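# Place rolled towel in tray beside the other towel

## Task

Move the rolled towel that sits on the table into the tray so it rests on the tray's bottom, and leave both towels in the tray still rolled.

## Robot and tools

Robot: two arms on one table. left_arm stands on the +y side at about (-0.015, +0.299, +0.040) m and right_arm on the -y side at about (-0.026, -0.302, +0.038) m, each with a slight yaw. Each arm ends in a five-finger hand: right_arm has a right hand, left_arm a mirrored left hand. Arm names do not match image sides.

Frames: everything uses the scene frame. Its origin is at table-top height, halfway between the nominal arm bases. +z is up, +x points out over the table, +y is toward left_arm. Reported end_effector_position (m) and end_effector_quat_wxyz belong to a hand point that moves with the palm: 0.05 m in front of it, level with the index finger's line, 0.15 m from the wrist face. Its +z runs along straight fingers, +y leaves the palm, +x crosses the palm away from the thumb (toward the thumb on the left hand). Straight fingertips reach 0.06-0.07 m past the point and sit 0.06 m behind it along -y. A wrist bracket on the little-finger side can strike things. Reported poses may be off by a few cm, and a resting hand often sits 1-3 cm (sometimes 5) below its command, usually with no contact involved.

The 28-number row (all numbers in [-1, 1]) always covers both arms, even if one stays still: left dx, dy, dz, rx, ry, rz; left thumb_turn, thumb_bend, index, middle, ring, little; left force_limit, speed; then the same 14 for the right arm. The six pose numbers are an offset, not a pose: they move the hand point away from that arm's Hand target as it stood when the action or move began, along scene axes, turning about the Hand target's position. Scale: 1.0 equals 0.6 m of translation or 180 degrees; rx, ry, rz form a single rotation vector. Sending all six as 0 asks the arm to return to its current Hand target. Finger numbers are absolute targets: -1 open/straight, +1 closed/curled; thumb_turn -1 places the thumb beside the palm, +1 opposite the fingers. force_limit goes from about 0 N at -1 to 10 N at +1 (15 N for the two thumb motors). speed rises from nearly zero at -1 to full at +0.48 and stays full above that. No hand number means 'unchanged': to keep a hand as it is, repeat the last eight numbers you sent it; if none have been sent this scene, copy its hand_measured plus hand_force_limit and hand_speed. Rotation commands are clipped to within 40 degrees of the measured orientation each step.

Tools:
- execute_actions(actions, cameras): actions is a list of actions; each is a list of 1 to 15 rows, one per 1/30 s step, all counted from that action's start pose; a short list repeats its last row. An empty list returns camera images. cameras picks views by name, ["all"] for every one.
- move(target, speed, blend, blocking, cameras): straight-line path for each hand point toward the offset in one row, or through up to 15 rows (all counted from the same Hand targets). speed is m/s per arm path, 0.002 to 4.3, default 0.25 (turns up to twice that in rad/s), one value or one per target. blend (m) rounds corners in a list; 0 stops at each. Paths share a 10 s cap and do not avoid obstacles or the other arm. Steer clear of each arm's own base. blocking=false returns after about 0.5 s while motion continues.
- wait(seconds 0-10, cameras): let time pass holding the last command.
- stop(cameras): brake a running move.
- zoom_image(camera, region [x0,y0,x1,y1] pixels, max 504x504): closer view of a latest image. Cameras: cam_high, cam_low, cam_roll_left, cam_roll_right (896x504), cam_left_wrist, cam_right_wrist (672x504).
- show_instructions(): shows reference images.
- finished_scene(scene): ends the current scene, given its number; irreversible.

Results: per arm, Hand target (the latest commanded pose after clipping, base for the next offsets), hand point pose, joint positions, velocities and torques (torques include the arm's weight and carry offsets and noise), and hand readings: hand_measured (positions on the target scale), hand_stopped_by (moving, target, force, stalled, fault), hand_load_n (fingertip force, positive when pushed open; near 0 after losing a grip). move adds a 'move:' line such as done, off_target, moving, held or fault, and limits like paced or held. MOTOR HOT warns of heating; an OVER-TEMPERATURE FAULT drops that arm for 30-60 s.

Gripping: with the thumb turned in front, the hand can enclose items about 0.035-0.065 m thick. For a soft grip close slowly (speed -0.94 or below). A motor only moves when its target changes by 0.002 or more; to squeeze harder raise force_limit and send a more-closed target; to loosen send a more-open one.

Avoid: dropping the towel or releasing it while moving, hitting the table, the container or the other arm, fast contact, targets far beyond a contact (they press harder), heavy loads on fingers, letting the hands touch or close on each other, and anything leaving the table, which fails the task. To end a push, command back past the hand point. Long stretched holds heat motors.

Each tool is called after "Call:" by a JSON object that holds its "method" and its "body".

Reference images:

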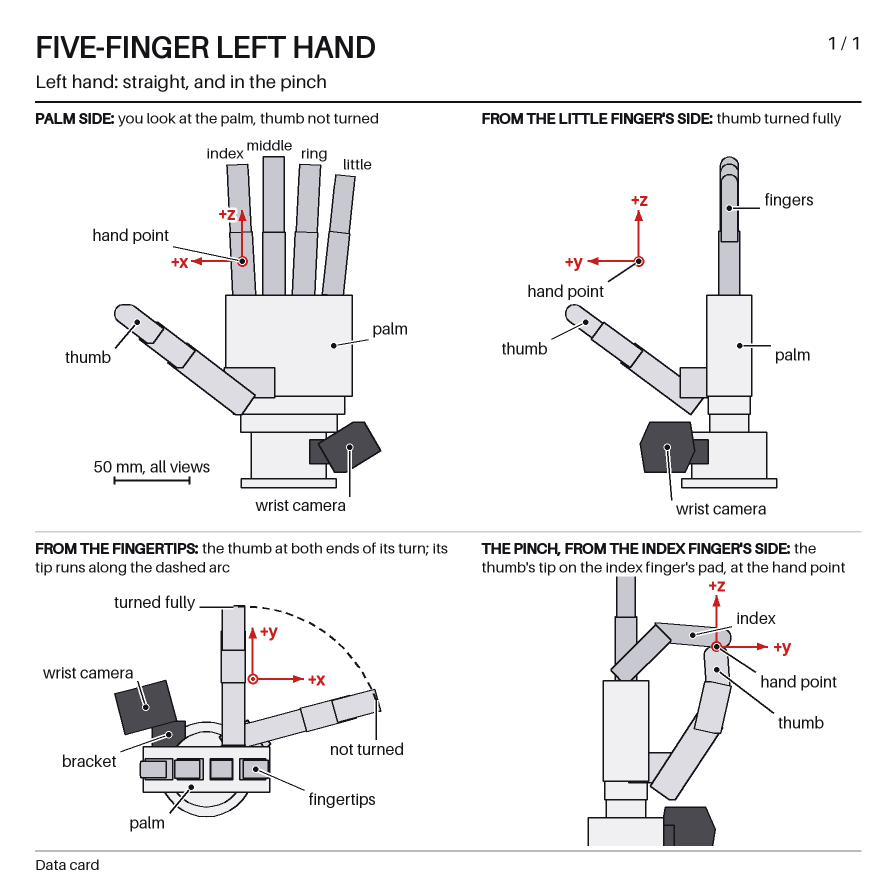

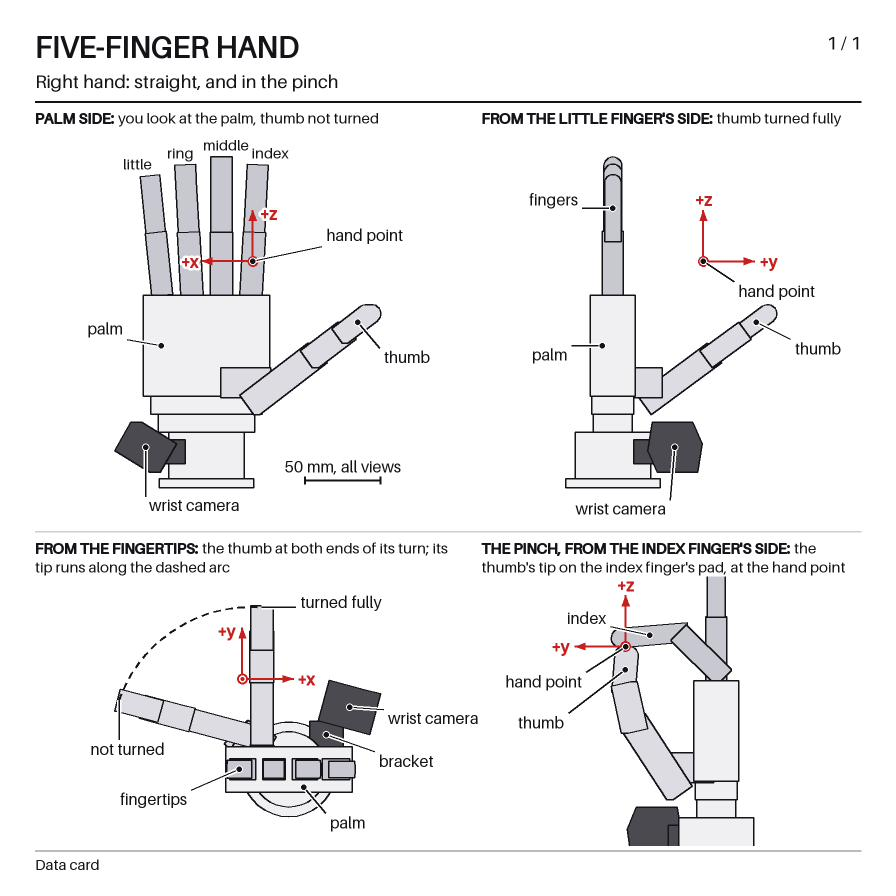

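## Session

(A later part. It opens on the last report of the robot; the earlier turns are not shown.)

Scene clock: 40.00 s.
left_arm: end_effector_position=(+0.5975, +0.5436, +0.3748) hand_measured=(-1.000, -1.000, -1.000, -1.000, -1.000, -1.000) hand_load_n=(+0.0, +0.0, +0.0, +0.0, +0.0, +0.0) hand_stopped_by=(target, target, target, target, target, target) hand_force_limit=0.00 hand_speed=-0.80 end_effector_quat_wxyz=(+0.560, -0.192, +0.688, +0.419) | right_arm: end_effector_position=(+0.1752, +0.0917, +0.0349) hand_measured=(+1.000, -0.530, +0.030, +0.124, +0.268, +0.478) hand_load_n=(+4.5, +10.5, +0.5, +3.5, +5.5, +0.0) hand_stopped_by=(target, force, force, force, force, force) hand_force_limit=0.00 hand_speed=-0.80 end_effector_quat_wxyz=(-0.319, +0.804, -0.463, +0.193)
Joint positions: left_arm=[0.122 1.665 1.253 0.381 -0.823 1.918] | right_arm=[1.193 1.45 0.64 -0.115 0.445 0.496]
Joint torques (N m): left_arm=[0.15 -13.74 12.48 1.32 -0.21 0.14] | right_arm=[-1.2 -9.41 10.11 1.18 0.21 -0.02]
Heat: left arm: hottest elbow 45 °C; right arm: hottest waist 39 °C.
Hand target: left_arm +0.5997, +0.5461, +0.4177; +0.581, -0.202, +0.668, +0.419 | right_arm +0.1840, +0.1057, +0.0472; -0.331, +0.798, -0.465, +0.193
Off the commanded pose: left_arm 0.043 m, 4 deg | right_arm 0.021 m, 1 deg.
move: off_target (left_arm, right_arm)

Call:
{"method": "move", "body": {"target": [0,0,0,0,0,0, -1,-1,-1,-1,-1,-1,0,-0.8, 0,0,0.15,0,0,0, 1,0.3,0.45,0.45,0.45,0.5,0.0,-0.8], "speed": 0.12, "cameras": ["cam_high","cam_low","cam_roll_left","cam_roll_right","cam_right_wrist"]}}

Call:
{"method": "zoom_image", "body": {"camera": "cam_low", "region": [400, 80, 550, 230]}}

Call:
{"method": "zoom_image", "body": {"camera": "cam_roll_left", "region": [450, 130, 630, 300]}}

Scene clock: 42.37 s.
left_arm: end_effector_position=(+0.5975, +0.5436, +0.3748) hand_measured=(-1.000, -1.000, -1.000, -1.000, -1.000, -1.000) hand_load_n=(+0.0, +0.0, +0.0, -0.5, +0.0, +0.0) hand_stopped_by=(target, target, target, target, target, target) hand_force_limit=0.00 hand_speed=-0.80 end_effector_quat_wxyz=(+0.560, -0.192, +0.688, +0.419) | right_arm: end_effector_position=(+0.1728, +0.0860, +0.1089) hand_measured=(+1.000, -0.530, +0.030, +0.124, +0.268, +0.478) hand_load_n=(+5.0, +10.5, +0.5, +3.5, +5.5, +0.0) hand_stopped_by=(target, force, force, force, force, force) hand_force_limit=0.00 hand_speed=-0.80 end_effector_quat_wxyz=(-0.305, +0.810, -0.462, +0.195)
Joint positions: left_arm=[0.122 1.665 1.253 0.381 -0.823 1.918] | right_arm=[1.193 1.288 0.745 -0.413 0.445 0.496]
Joint torques (N m): left_arm=[-0.62 -14.39 12.52 1.37 -0.24 0.18] | right_arm=[-1.03 -9.7 13.26 1.14 0.24 0]
Heat: left arm: hottest elbow 45 °C; right arm: hottest waist 39 °C.
Hand target: left_arm +0.5997, +0.5461, +0.4177; +0.581, -0.202, +0.668, +0.419 | right_arm +0.1839, +0.1057, +0.1371; -0.331, +0.798, -0.465, +0.193
Off the commanded pose: left_arm 0.043 m, 4 deg | right_arm 0.036 m, 3 deg.
move: off_target (left_arm, right_arm)
Images, in order (width x height): cam_high 896x504, cam_low 896x504, cam_roll_left 896x504, cam_roll_right 896x504, cam_right_wrist 672x504.

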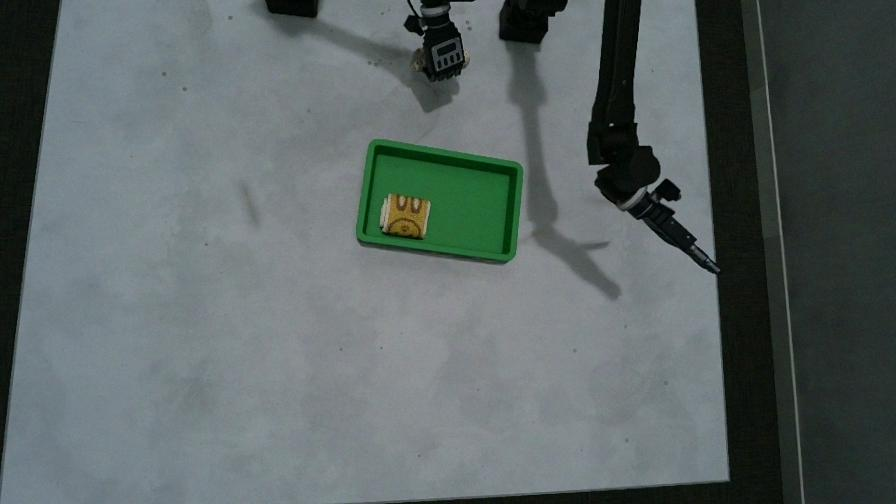

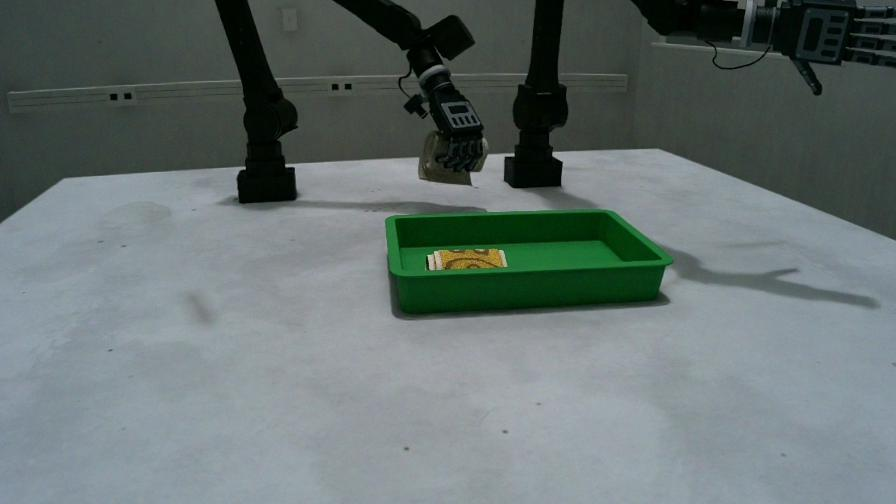

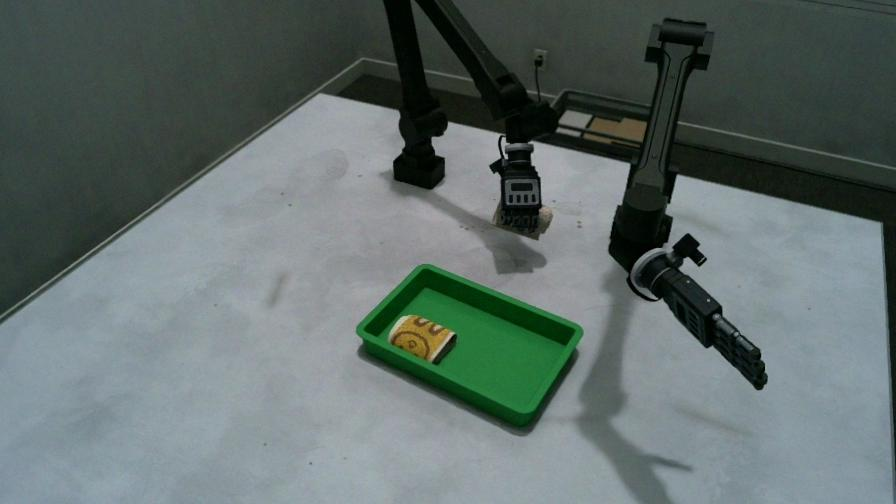

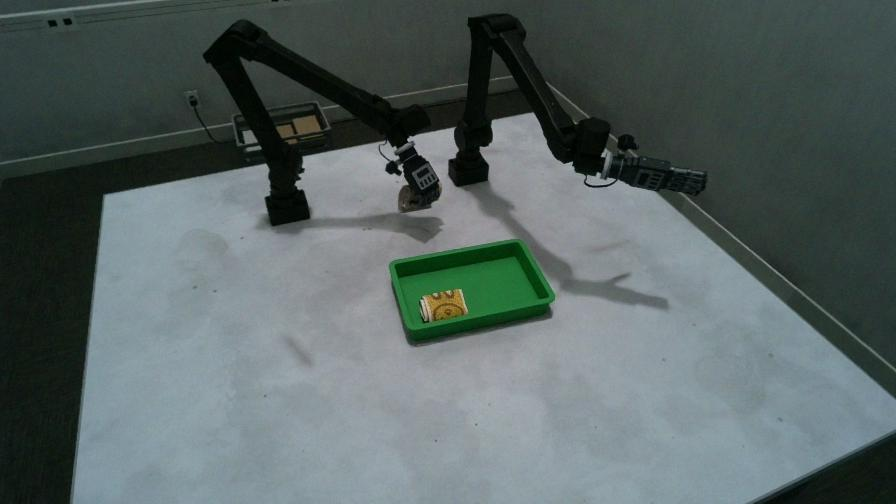

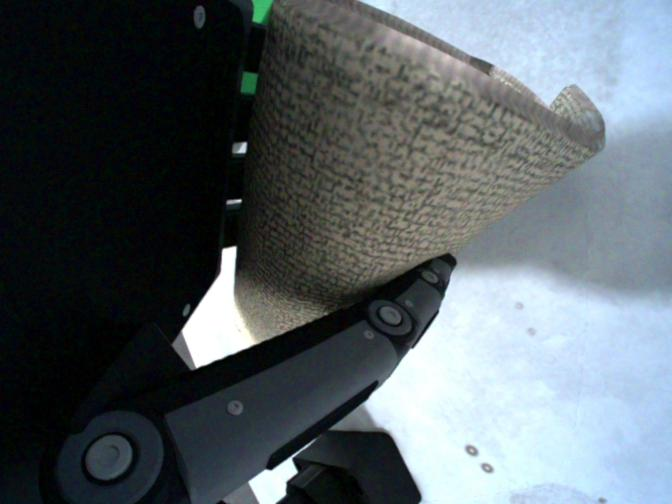

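Scaled by 3.360 from the camera's 896x504 image, which has a finer 1280x720 frame.

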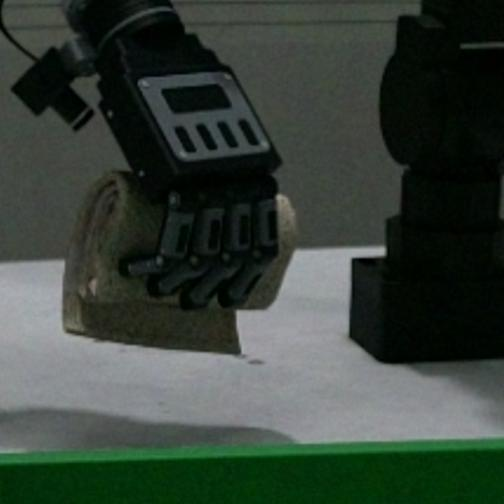

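Scaled by 2.800 from the camera's 896x504 image, which has a finer 1280x720 frame.

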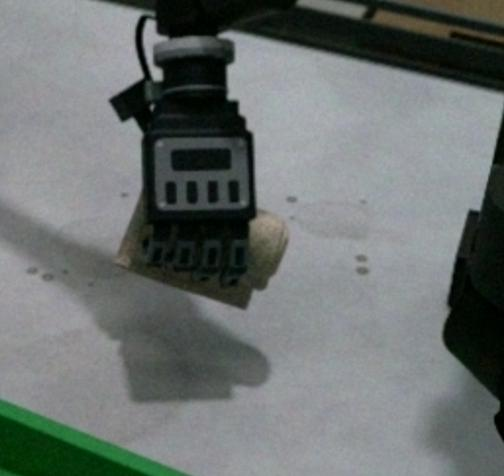

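Call:
{"method": "move", "body": {"target": [[0,0,0,0,0,0, -1,-1,-1,-1,-1,-1,0,-0.8, 0.03,0,0.12,0,0,0, 1,0.3,0.45,0.45,0.45,0.5,0.0,-0.8],[0,0,0,0,0,0, -1,-1,-1,-1,-1,-1,0,-0.8, 0.52,0.132,0.12,0,0,0, 1,0.3,0.45,0.45,0.45,0.5,0.0,-0.8]], "speed": 0.2, "blend": [0.04,0], "cameras": ["cam_high","cam_low","cam_roll_left","cam_roll_right","cam_right_wrist"]}}

Call:
{"method": "zoom_image", "body": {"camera": "cam_low", "region": [380, 80, 700, 330]}}

Call:
{"method": "zoom_image", "body": {"camera": "cam_high", "region": [340, 100, 540, 280]}}

Call:
{"method": "zoom_image", "body": {"camera": "cam_roll_left", "region": [340, 200, 600, 440]}}

Scene clock: 46.70 s.
left_arm: end_effector_position=(+0.5975, +0.5436, +0.3748) hand_measured=(-1.000, -1.000, -1.000, -1.000, -1.000, -1.000) hand_load_n=(+0.0, +0.0, +0.0, +0.0, +0.0, +0.0) hand_stopped_by=(target, target, target, target, target, target) hand_force_limit=0.00 hand_speed=-0.80 end_effector_quat_wxyz=(+0.560, -0.192, +0.688, +0.419) | right_arm: end_effector_position=(+0.4807, +0.1730, +0.1921) hand_measured=(+1.000, -0.530, +0.030, +0.124, +0.268, +0.478) hand_load_n=(+5.0, +10.5, +0.5, +3.5, +5.5, +0.0) hand_stopped_by=(target, force, force, force, force, force) hand_force_limit=0.00 hand_speed=-0.80 end_effector_quat_wxyz=(-0.317, +0.801, -0.473, +0.187)
Joint positions: left_arm=[0.122 1.665 1.253 0.381 -0.823 1.918] | right_arm=[0.759 1.816 1.579 -0.593 0.159 0.174]
Joint torques (N m): left_arm=[-0.15 -13.92 12.38 1.28 -0.19 0.15] | right_arm=[-0.5 -16.73 15.24 1.44 -0.05 -0.17]
Heat: left arm: hottest elbow 45 °C; right arm: hottest waist 39 °C.
Hand target: left_arm +0.5997, +0.5461, +0.4177; +0.581, -0.202, +0.668, +0.419 | right_arm +0.4959, +0.1850, +0.2093; -0.331, +0.798, -0.465, +0.193
Off the commanded pose: left_arm 0.043 m, 4 deg | right_arm 0.026 m, 2 deg.
move: off_target (left_arm, right_arm); blend cut to 0.037 m at target 1
Images, in order (width x height): cam_high 896x504, cam_low 896x504, cam_roll_left 896x504, cam_roll_right 896x504, cam_right_wrist 672x504.

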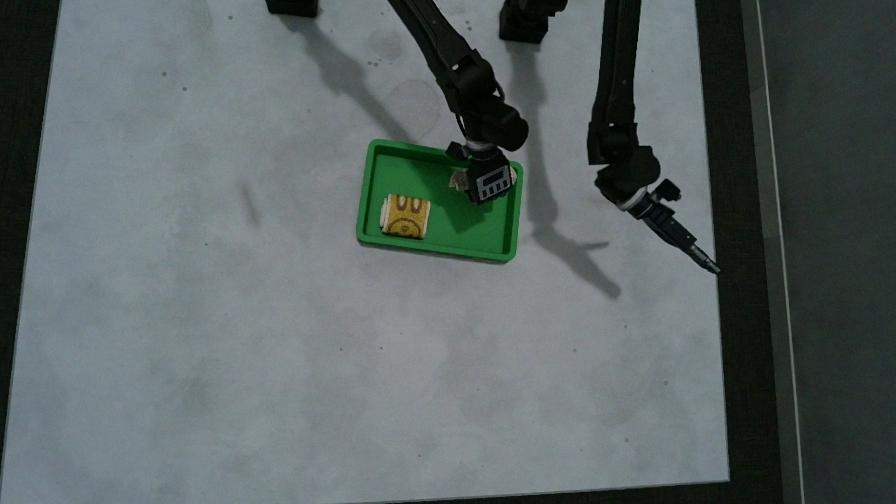

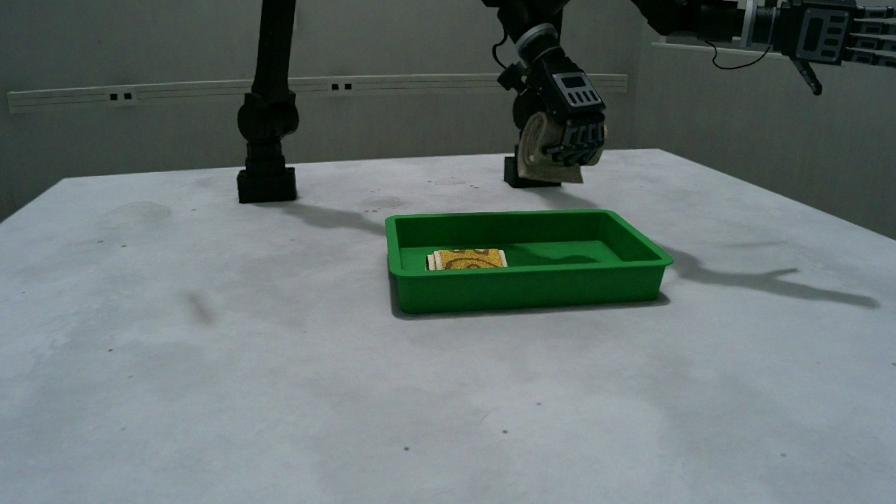

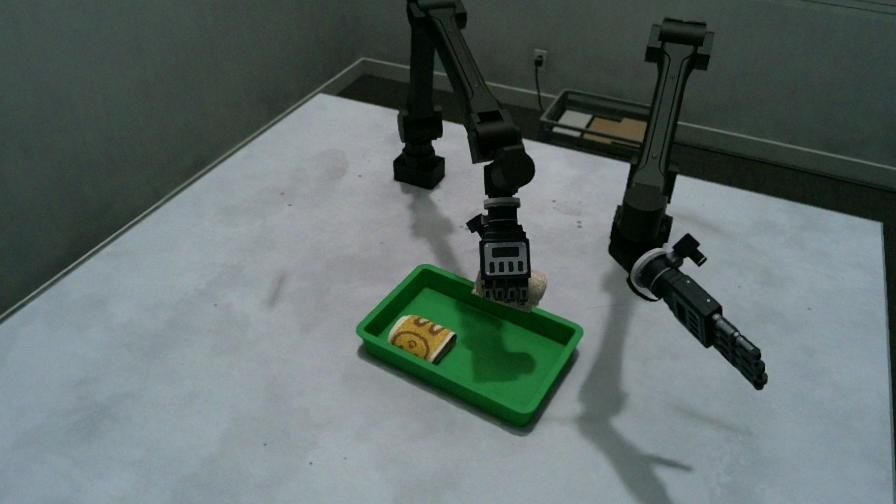

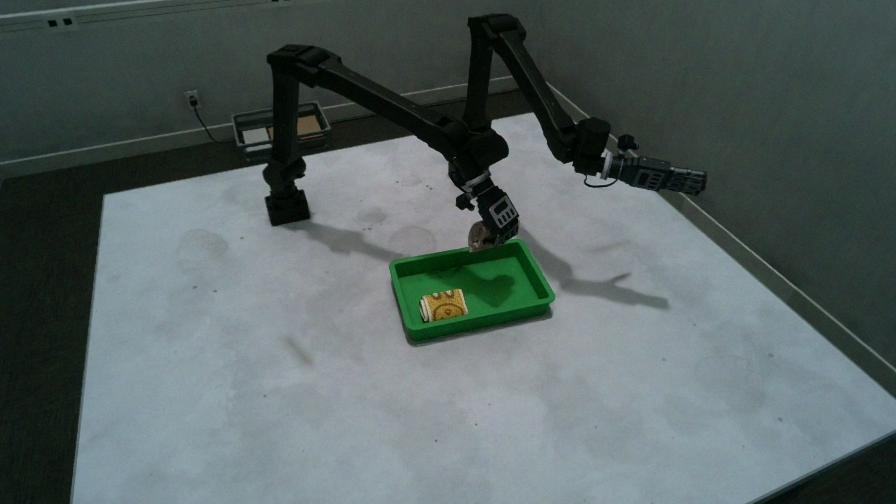

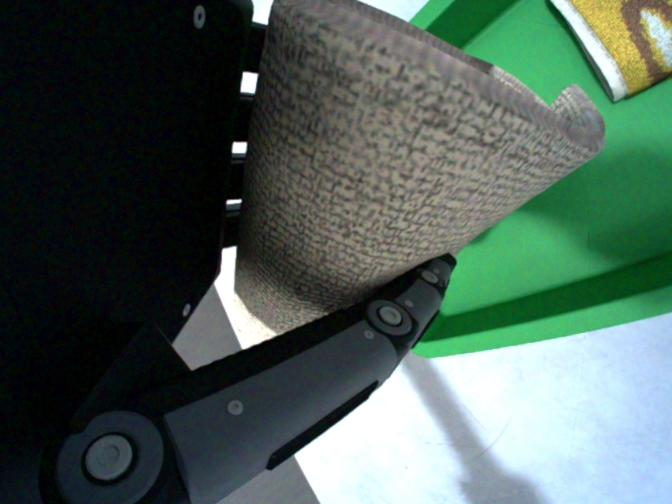

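Scaled by 1.575 from the camera's 896x504 image, which has a finer 1280x720 frame.

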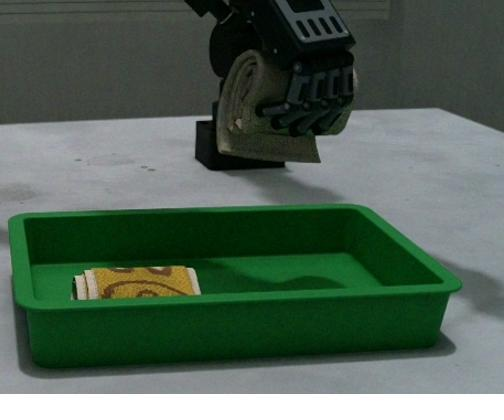

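Scaled by 2.520 from the camera's 896x504 image, which has a finer 1280x720 frame.

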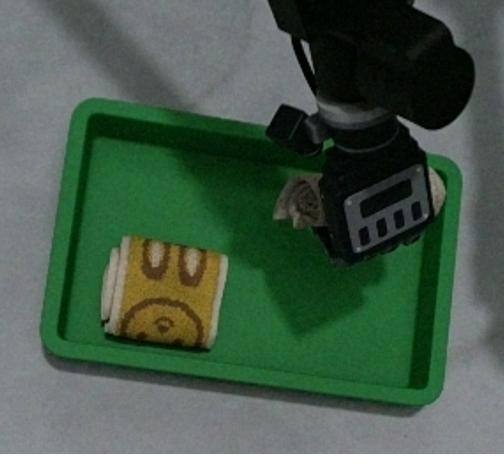

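Scaled by 1.938 from the camera's 896x504 image, which has a finer 1280x720 frame.

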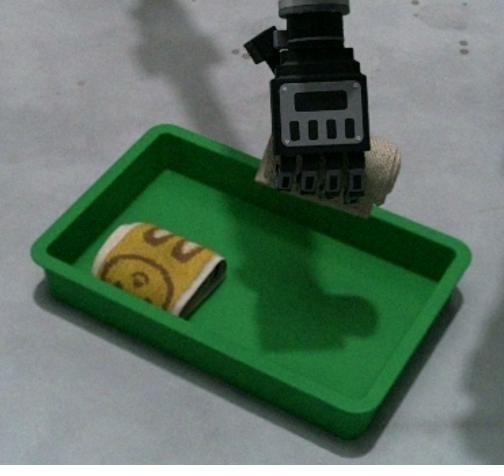

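Call:
{"method": "move", "body": {"target": [0,0,0,0,0,0, -1,-1,-1,-1,-1,-1,0,-0.8, 0.0285,-0.018,-0.202,0,0,0, 1,0.3,0.45,0.45,0.45,0.5,0.0,-0.8], "speed": 0.12, "cameras": ["cam_high","cam_low","cam_roll_left","cam_roll_right","cam_right_wrist"]}}

Call:
{"method": "zoom_image", "body": {"camera": "cam_low", "region": [380, 80, 700, 330]}}

Call:
{"method": "zoom_image", "body": {"camera": "cam_high", "region": [340, 100, 540, 280]}}

Call:
{"method": "zoom_image", "body": {"camera": "cam_roll_left", "region": [340, 200, 600, 440]}}

Call:
{"method": "zoom_image", "body": {"camera": "cam_roll_right", "region": [380, 180, 580, 350]}}

Scene clock: 49.60 s.
left_arm: end_effector_position=(+0.5975, +0.5436, +0.3748) hand_measured=(-1.000, -1.000, -1.000, -1.000, -1.000, -1.000) hand_load_n=(+0.0, +0.0, +0.0, +0.0, +0.0, +0.0) hand_stopped_by=(target, target, target, target, target, target) hand_force_limit=0.00 hand_speed=-0.80 end_effector_quat_wxyz=(+0.560, -0.192, +0.688, +0.419) | right_arm: end_effector_position=(+0.5086, +0.1775, +0.0982) hand_measured=(+1.000, -0.530, +0.030, +0.124, +0.268, +0.478) hand_load_n=(+5.0, +10.5, +0.5, +3.5, +5.5, +0.0) hand_stopped_by=(target, force, force, force, force, force) hand_force_limit=0.00 hand_speed=-0.80 end_effector_quat_wxyz=(-0.333, +0.796, -0.468, +0.190)
Joint positions: left_arm=[0.122 1.665 1.253 0.381 -0.823 1.918] | right_arm=[0.733 1.943 1.493 -0.344 0.137 0.151]
Joint torques (N m): left_arm=[-0.15 -14.1 12.44 1.22 -0.24 0.16] | right_arm=[-1.14 -18.43 8.69 2.51 -0.1 -0.14]
Heat: left arm: hottest elbow 46 °C; right arm: hottest waist 39 °C.
Hand target: left_arm +0.5997, +0.5461, +0.4177; +0.581, -0.202, +0.668, +0.419 | right_arm +0.5129, +0.1744, +0.0881; -0.331, +0.798, -0.465, +0.193
Off the commanded pose: left_arm 0.043 m, 4 deg | right_arm 0.011 m, 1 deg.
move: off_target (left_arm, right_arm)
Images, in order (width x height): cam_high 896x504, cam_low 896x504, cam_roll_left 896x504, cam_roll_right 896x504, cam_right_wrist 672x504.

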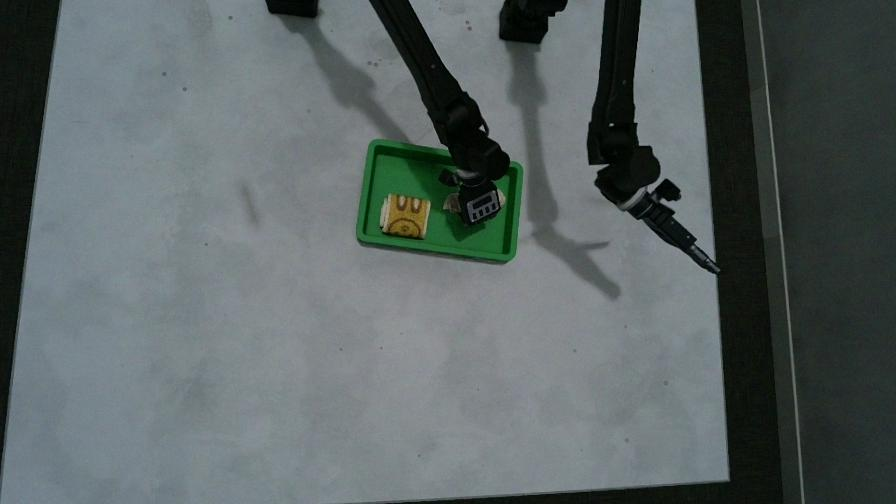

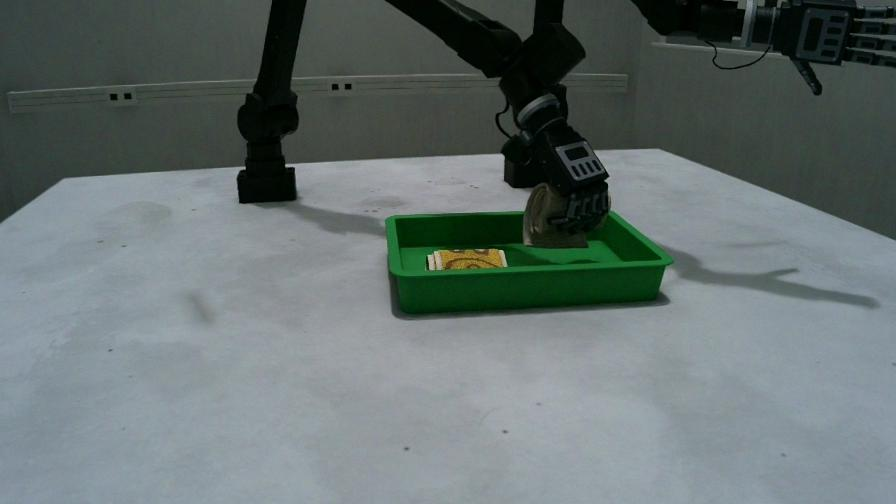

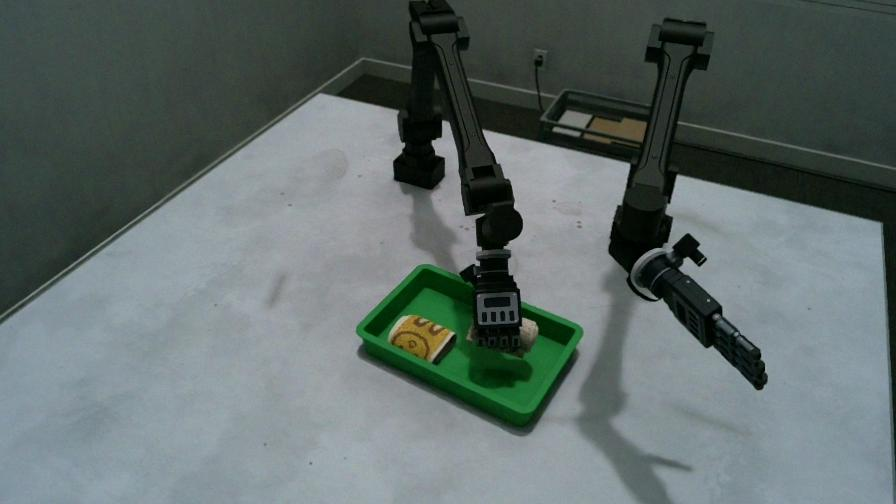

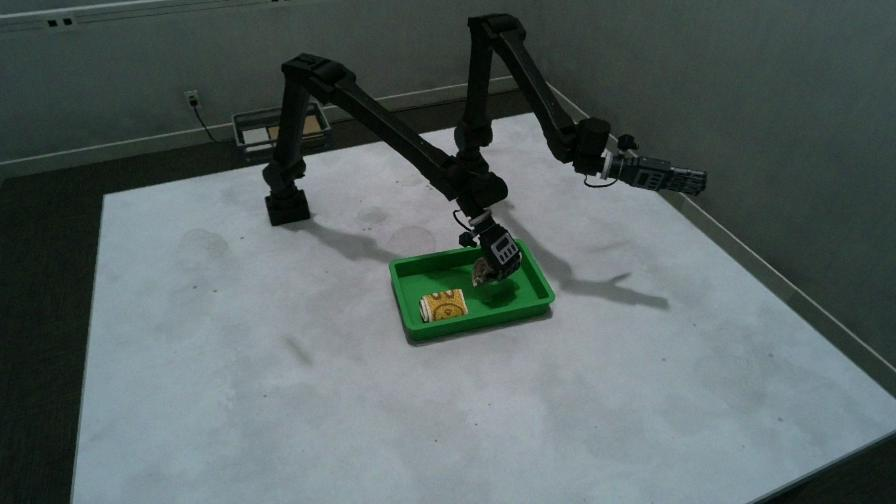

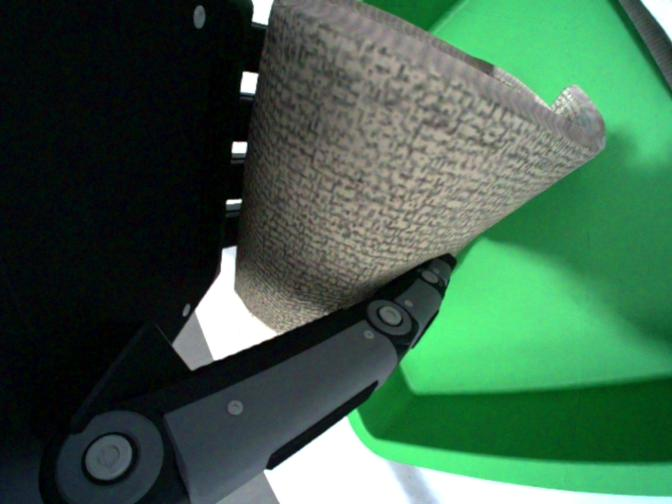

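Scaled by 1.575 from the camera's 896x504 image, which has a finer 1280x720 frame.

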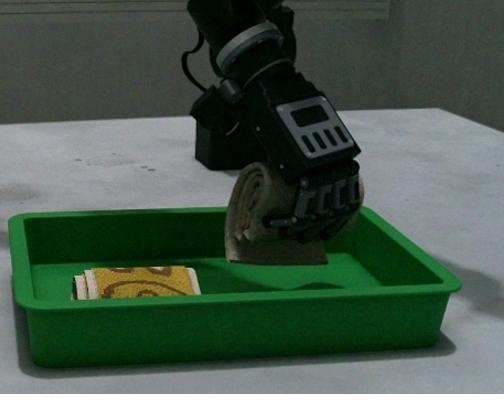

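Scaled by 2.520 from the camera's 896x504 image, which has a finer 1280x720 frame.

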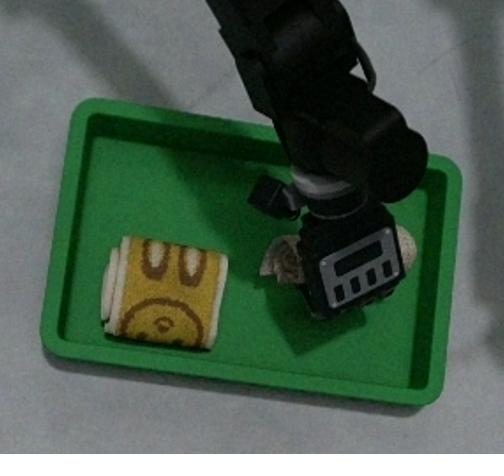

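Scaled by 1.938 from the camera's 896x504 image, which has a finer 1280x720 frame.

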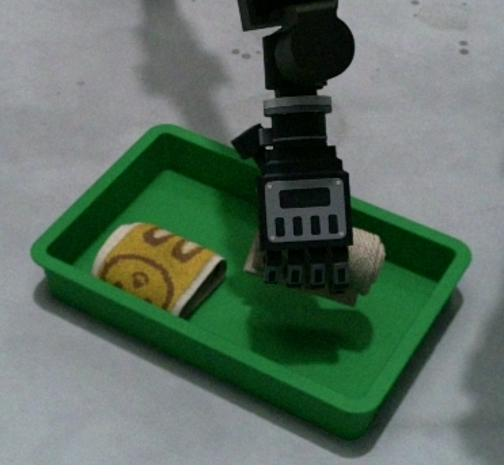

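Scaled by 2.520 from the camera's 896x504 image, which has a finer 1280x720 frame.

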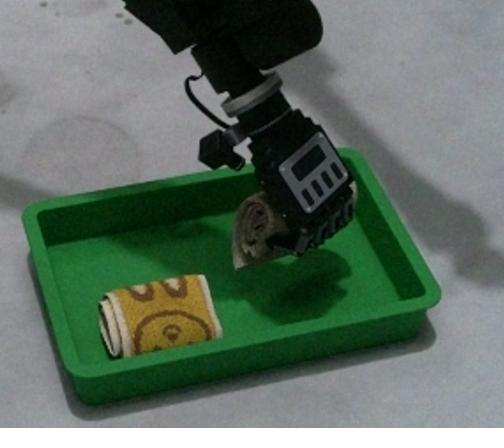

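Call:
{"method": "move", "body": {"target": [0,0,0,0,0,0,-1,-1,-1,-1,-1,-1,0,-0.8,-0.035,-0.03,-0.055,0,0,0,1,0.3,0.45,0.45,0.45,0.5,0.0,-0.8], "speed": 0.07, "cameras": ["all"]}}

Scene clock: 51.50 s.
left_arm: end_effector_position=(+0.5975, +0.5436, +0.3748) hand_measured=(-1.000, -1.000, -1.000, -1.000, -1.000, -1.000) hand_load_n=(+0.0, +0.0, +0.0, +0.0, +0.5, +0.0) hand_stopped_by=(target, target, target, target, target, target) hand_force_limit=0.00 hand_speed=-0.80 end_effector_quat_wxyz=(+0.560, -0.192, +0.688, +0.419) | right_arm: end_effector_position=(+0.4881, +0.1597, +0.0539) hand_measured=(+1.000, -0.530, +0.030, +0.124, +0.268, +0.478) hand_load_n=(+5.0, +10.0, +0.5, +3.5, +5.5, +0.0) hand_stopped_by=(target, force, force, force, force, force) hand_force_limit=0.00 hand_speed=-0.80 end_effector_quat_wxyz=(-0.326, +0.799, -0.469, +0.188)
Joint positions: left_arm=[0.122 1.665 1.253 0.381 -0.823 1.918] | right_arm=[0.733 1.943 1.367 -0.233 0.137 0.151]
Joint torques (N m): left_arm=[-0.38 -14.51 12.55 1.14 -0.21 0.16] | right_arm=[-1.08 -19.66 7.61 2.32 -0.08 -0.15]
Heat: left arm: hottest elbow 46 °C; right arm: hottest waist 39 °C.
Hand target: left_arm +0.5997, +0.5461, +0.4177; +0.581, -0.202, +0.668, +0.419 | right_arm +0.4918, +0.1563, +0.0550; -0.331, +0.798, -0.465, +0.193
Off the commanded pose: left_arm 0.043 m, 4 deg | right_arm 0.005 m, 1 deg.
move: off_target (left_arm)

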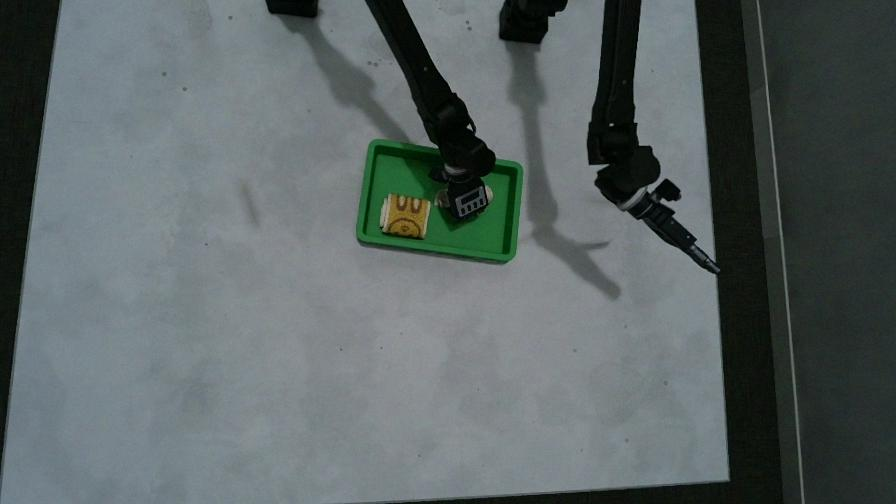

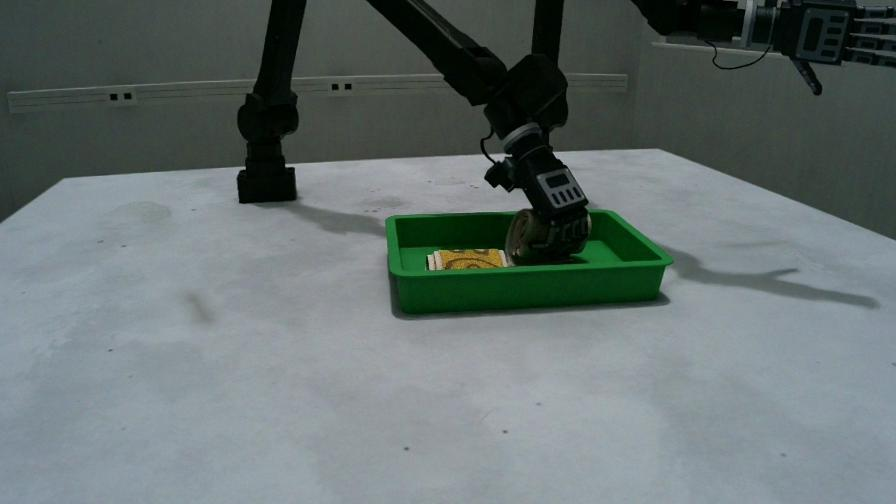

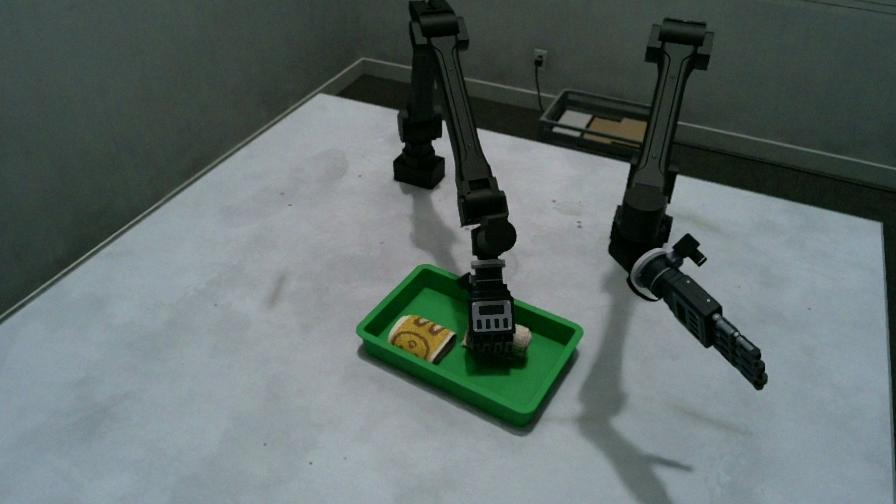

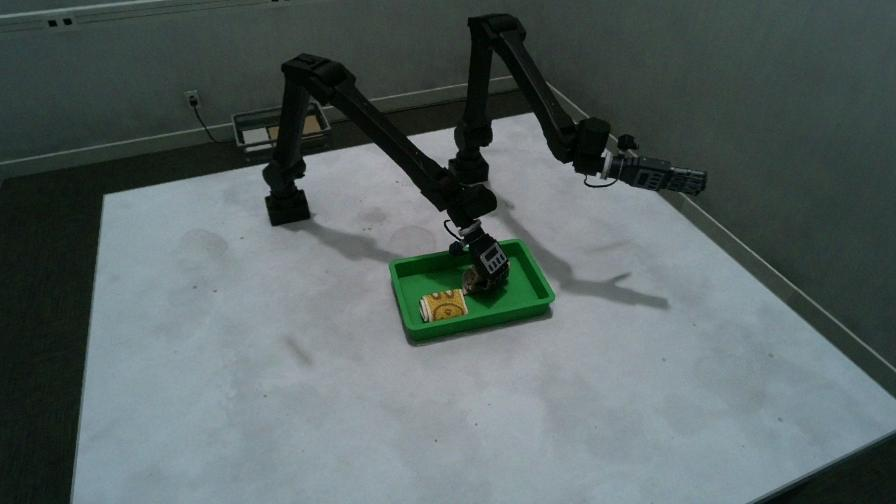

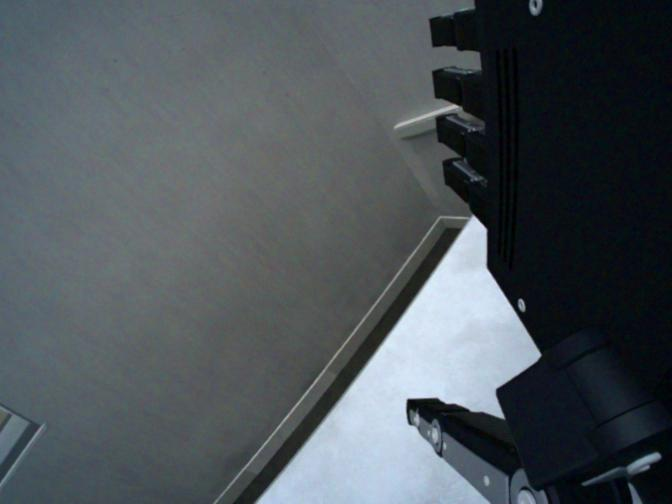

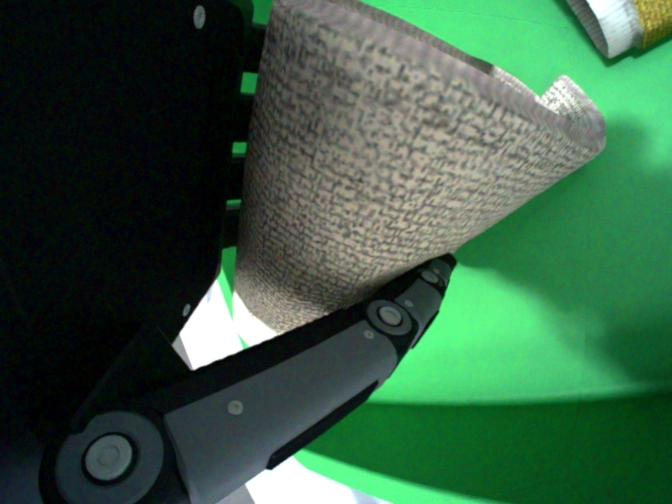

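Call:
{"method": "zoom_image", "body": {"camera": "cam_high", "region": [350, 130, 530, 270]}}

Call:
{"method": "zoom_image", "body": {"camera": "cam_low", "region": [380, 180, 680, 330]}}

Call:
{"method": "zoom_image", "body": {"camera": "cam_roll_right", "region": [380, 220, 560, 350]}}

Call:
{"method": "zoom_image", "body": {"camera": "cam_roll_left", "region": [350, 250, 600, 430]}}

Scaled by 2.800 from the camera's 896x504 image, which has a finer 1280x720 frame.

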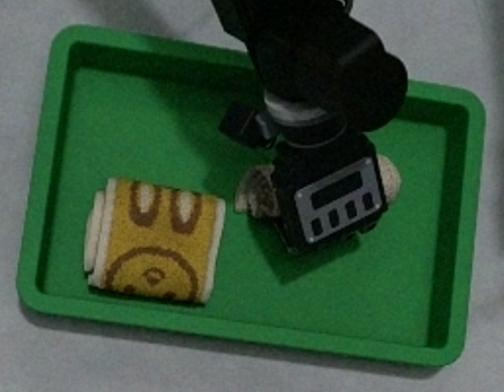

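Scaled by 1.680 from the camera's 896x504 image, which has a finer 1280x720 frame.

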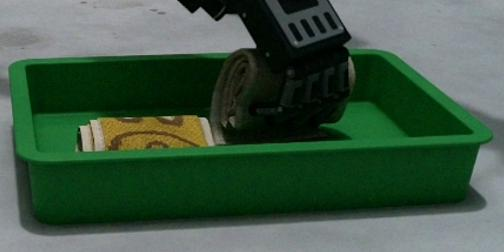

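Scaled by 2.800 from the camera's 896x504 image, which has a finer 1280x720 frame.

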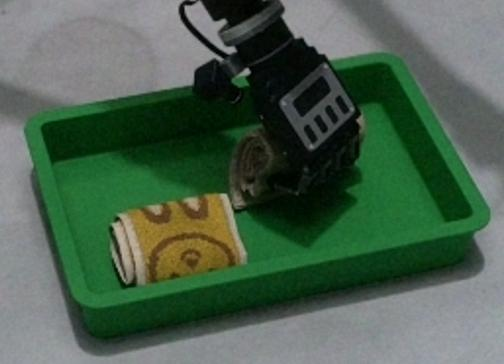

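Scaled by 2.016 from the camera's 896x504 image, which has a finer 1280x720 frame.

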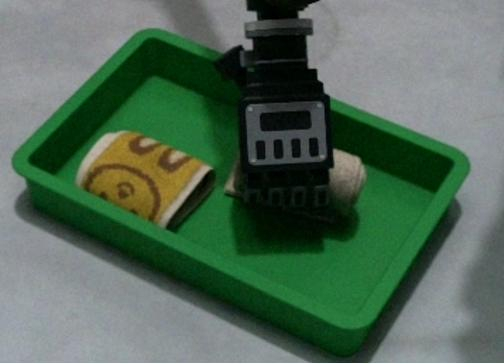

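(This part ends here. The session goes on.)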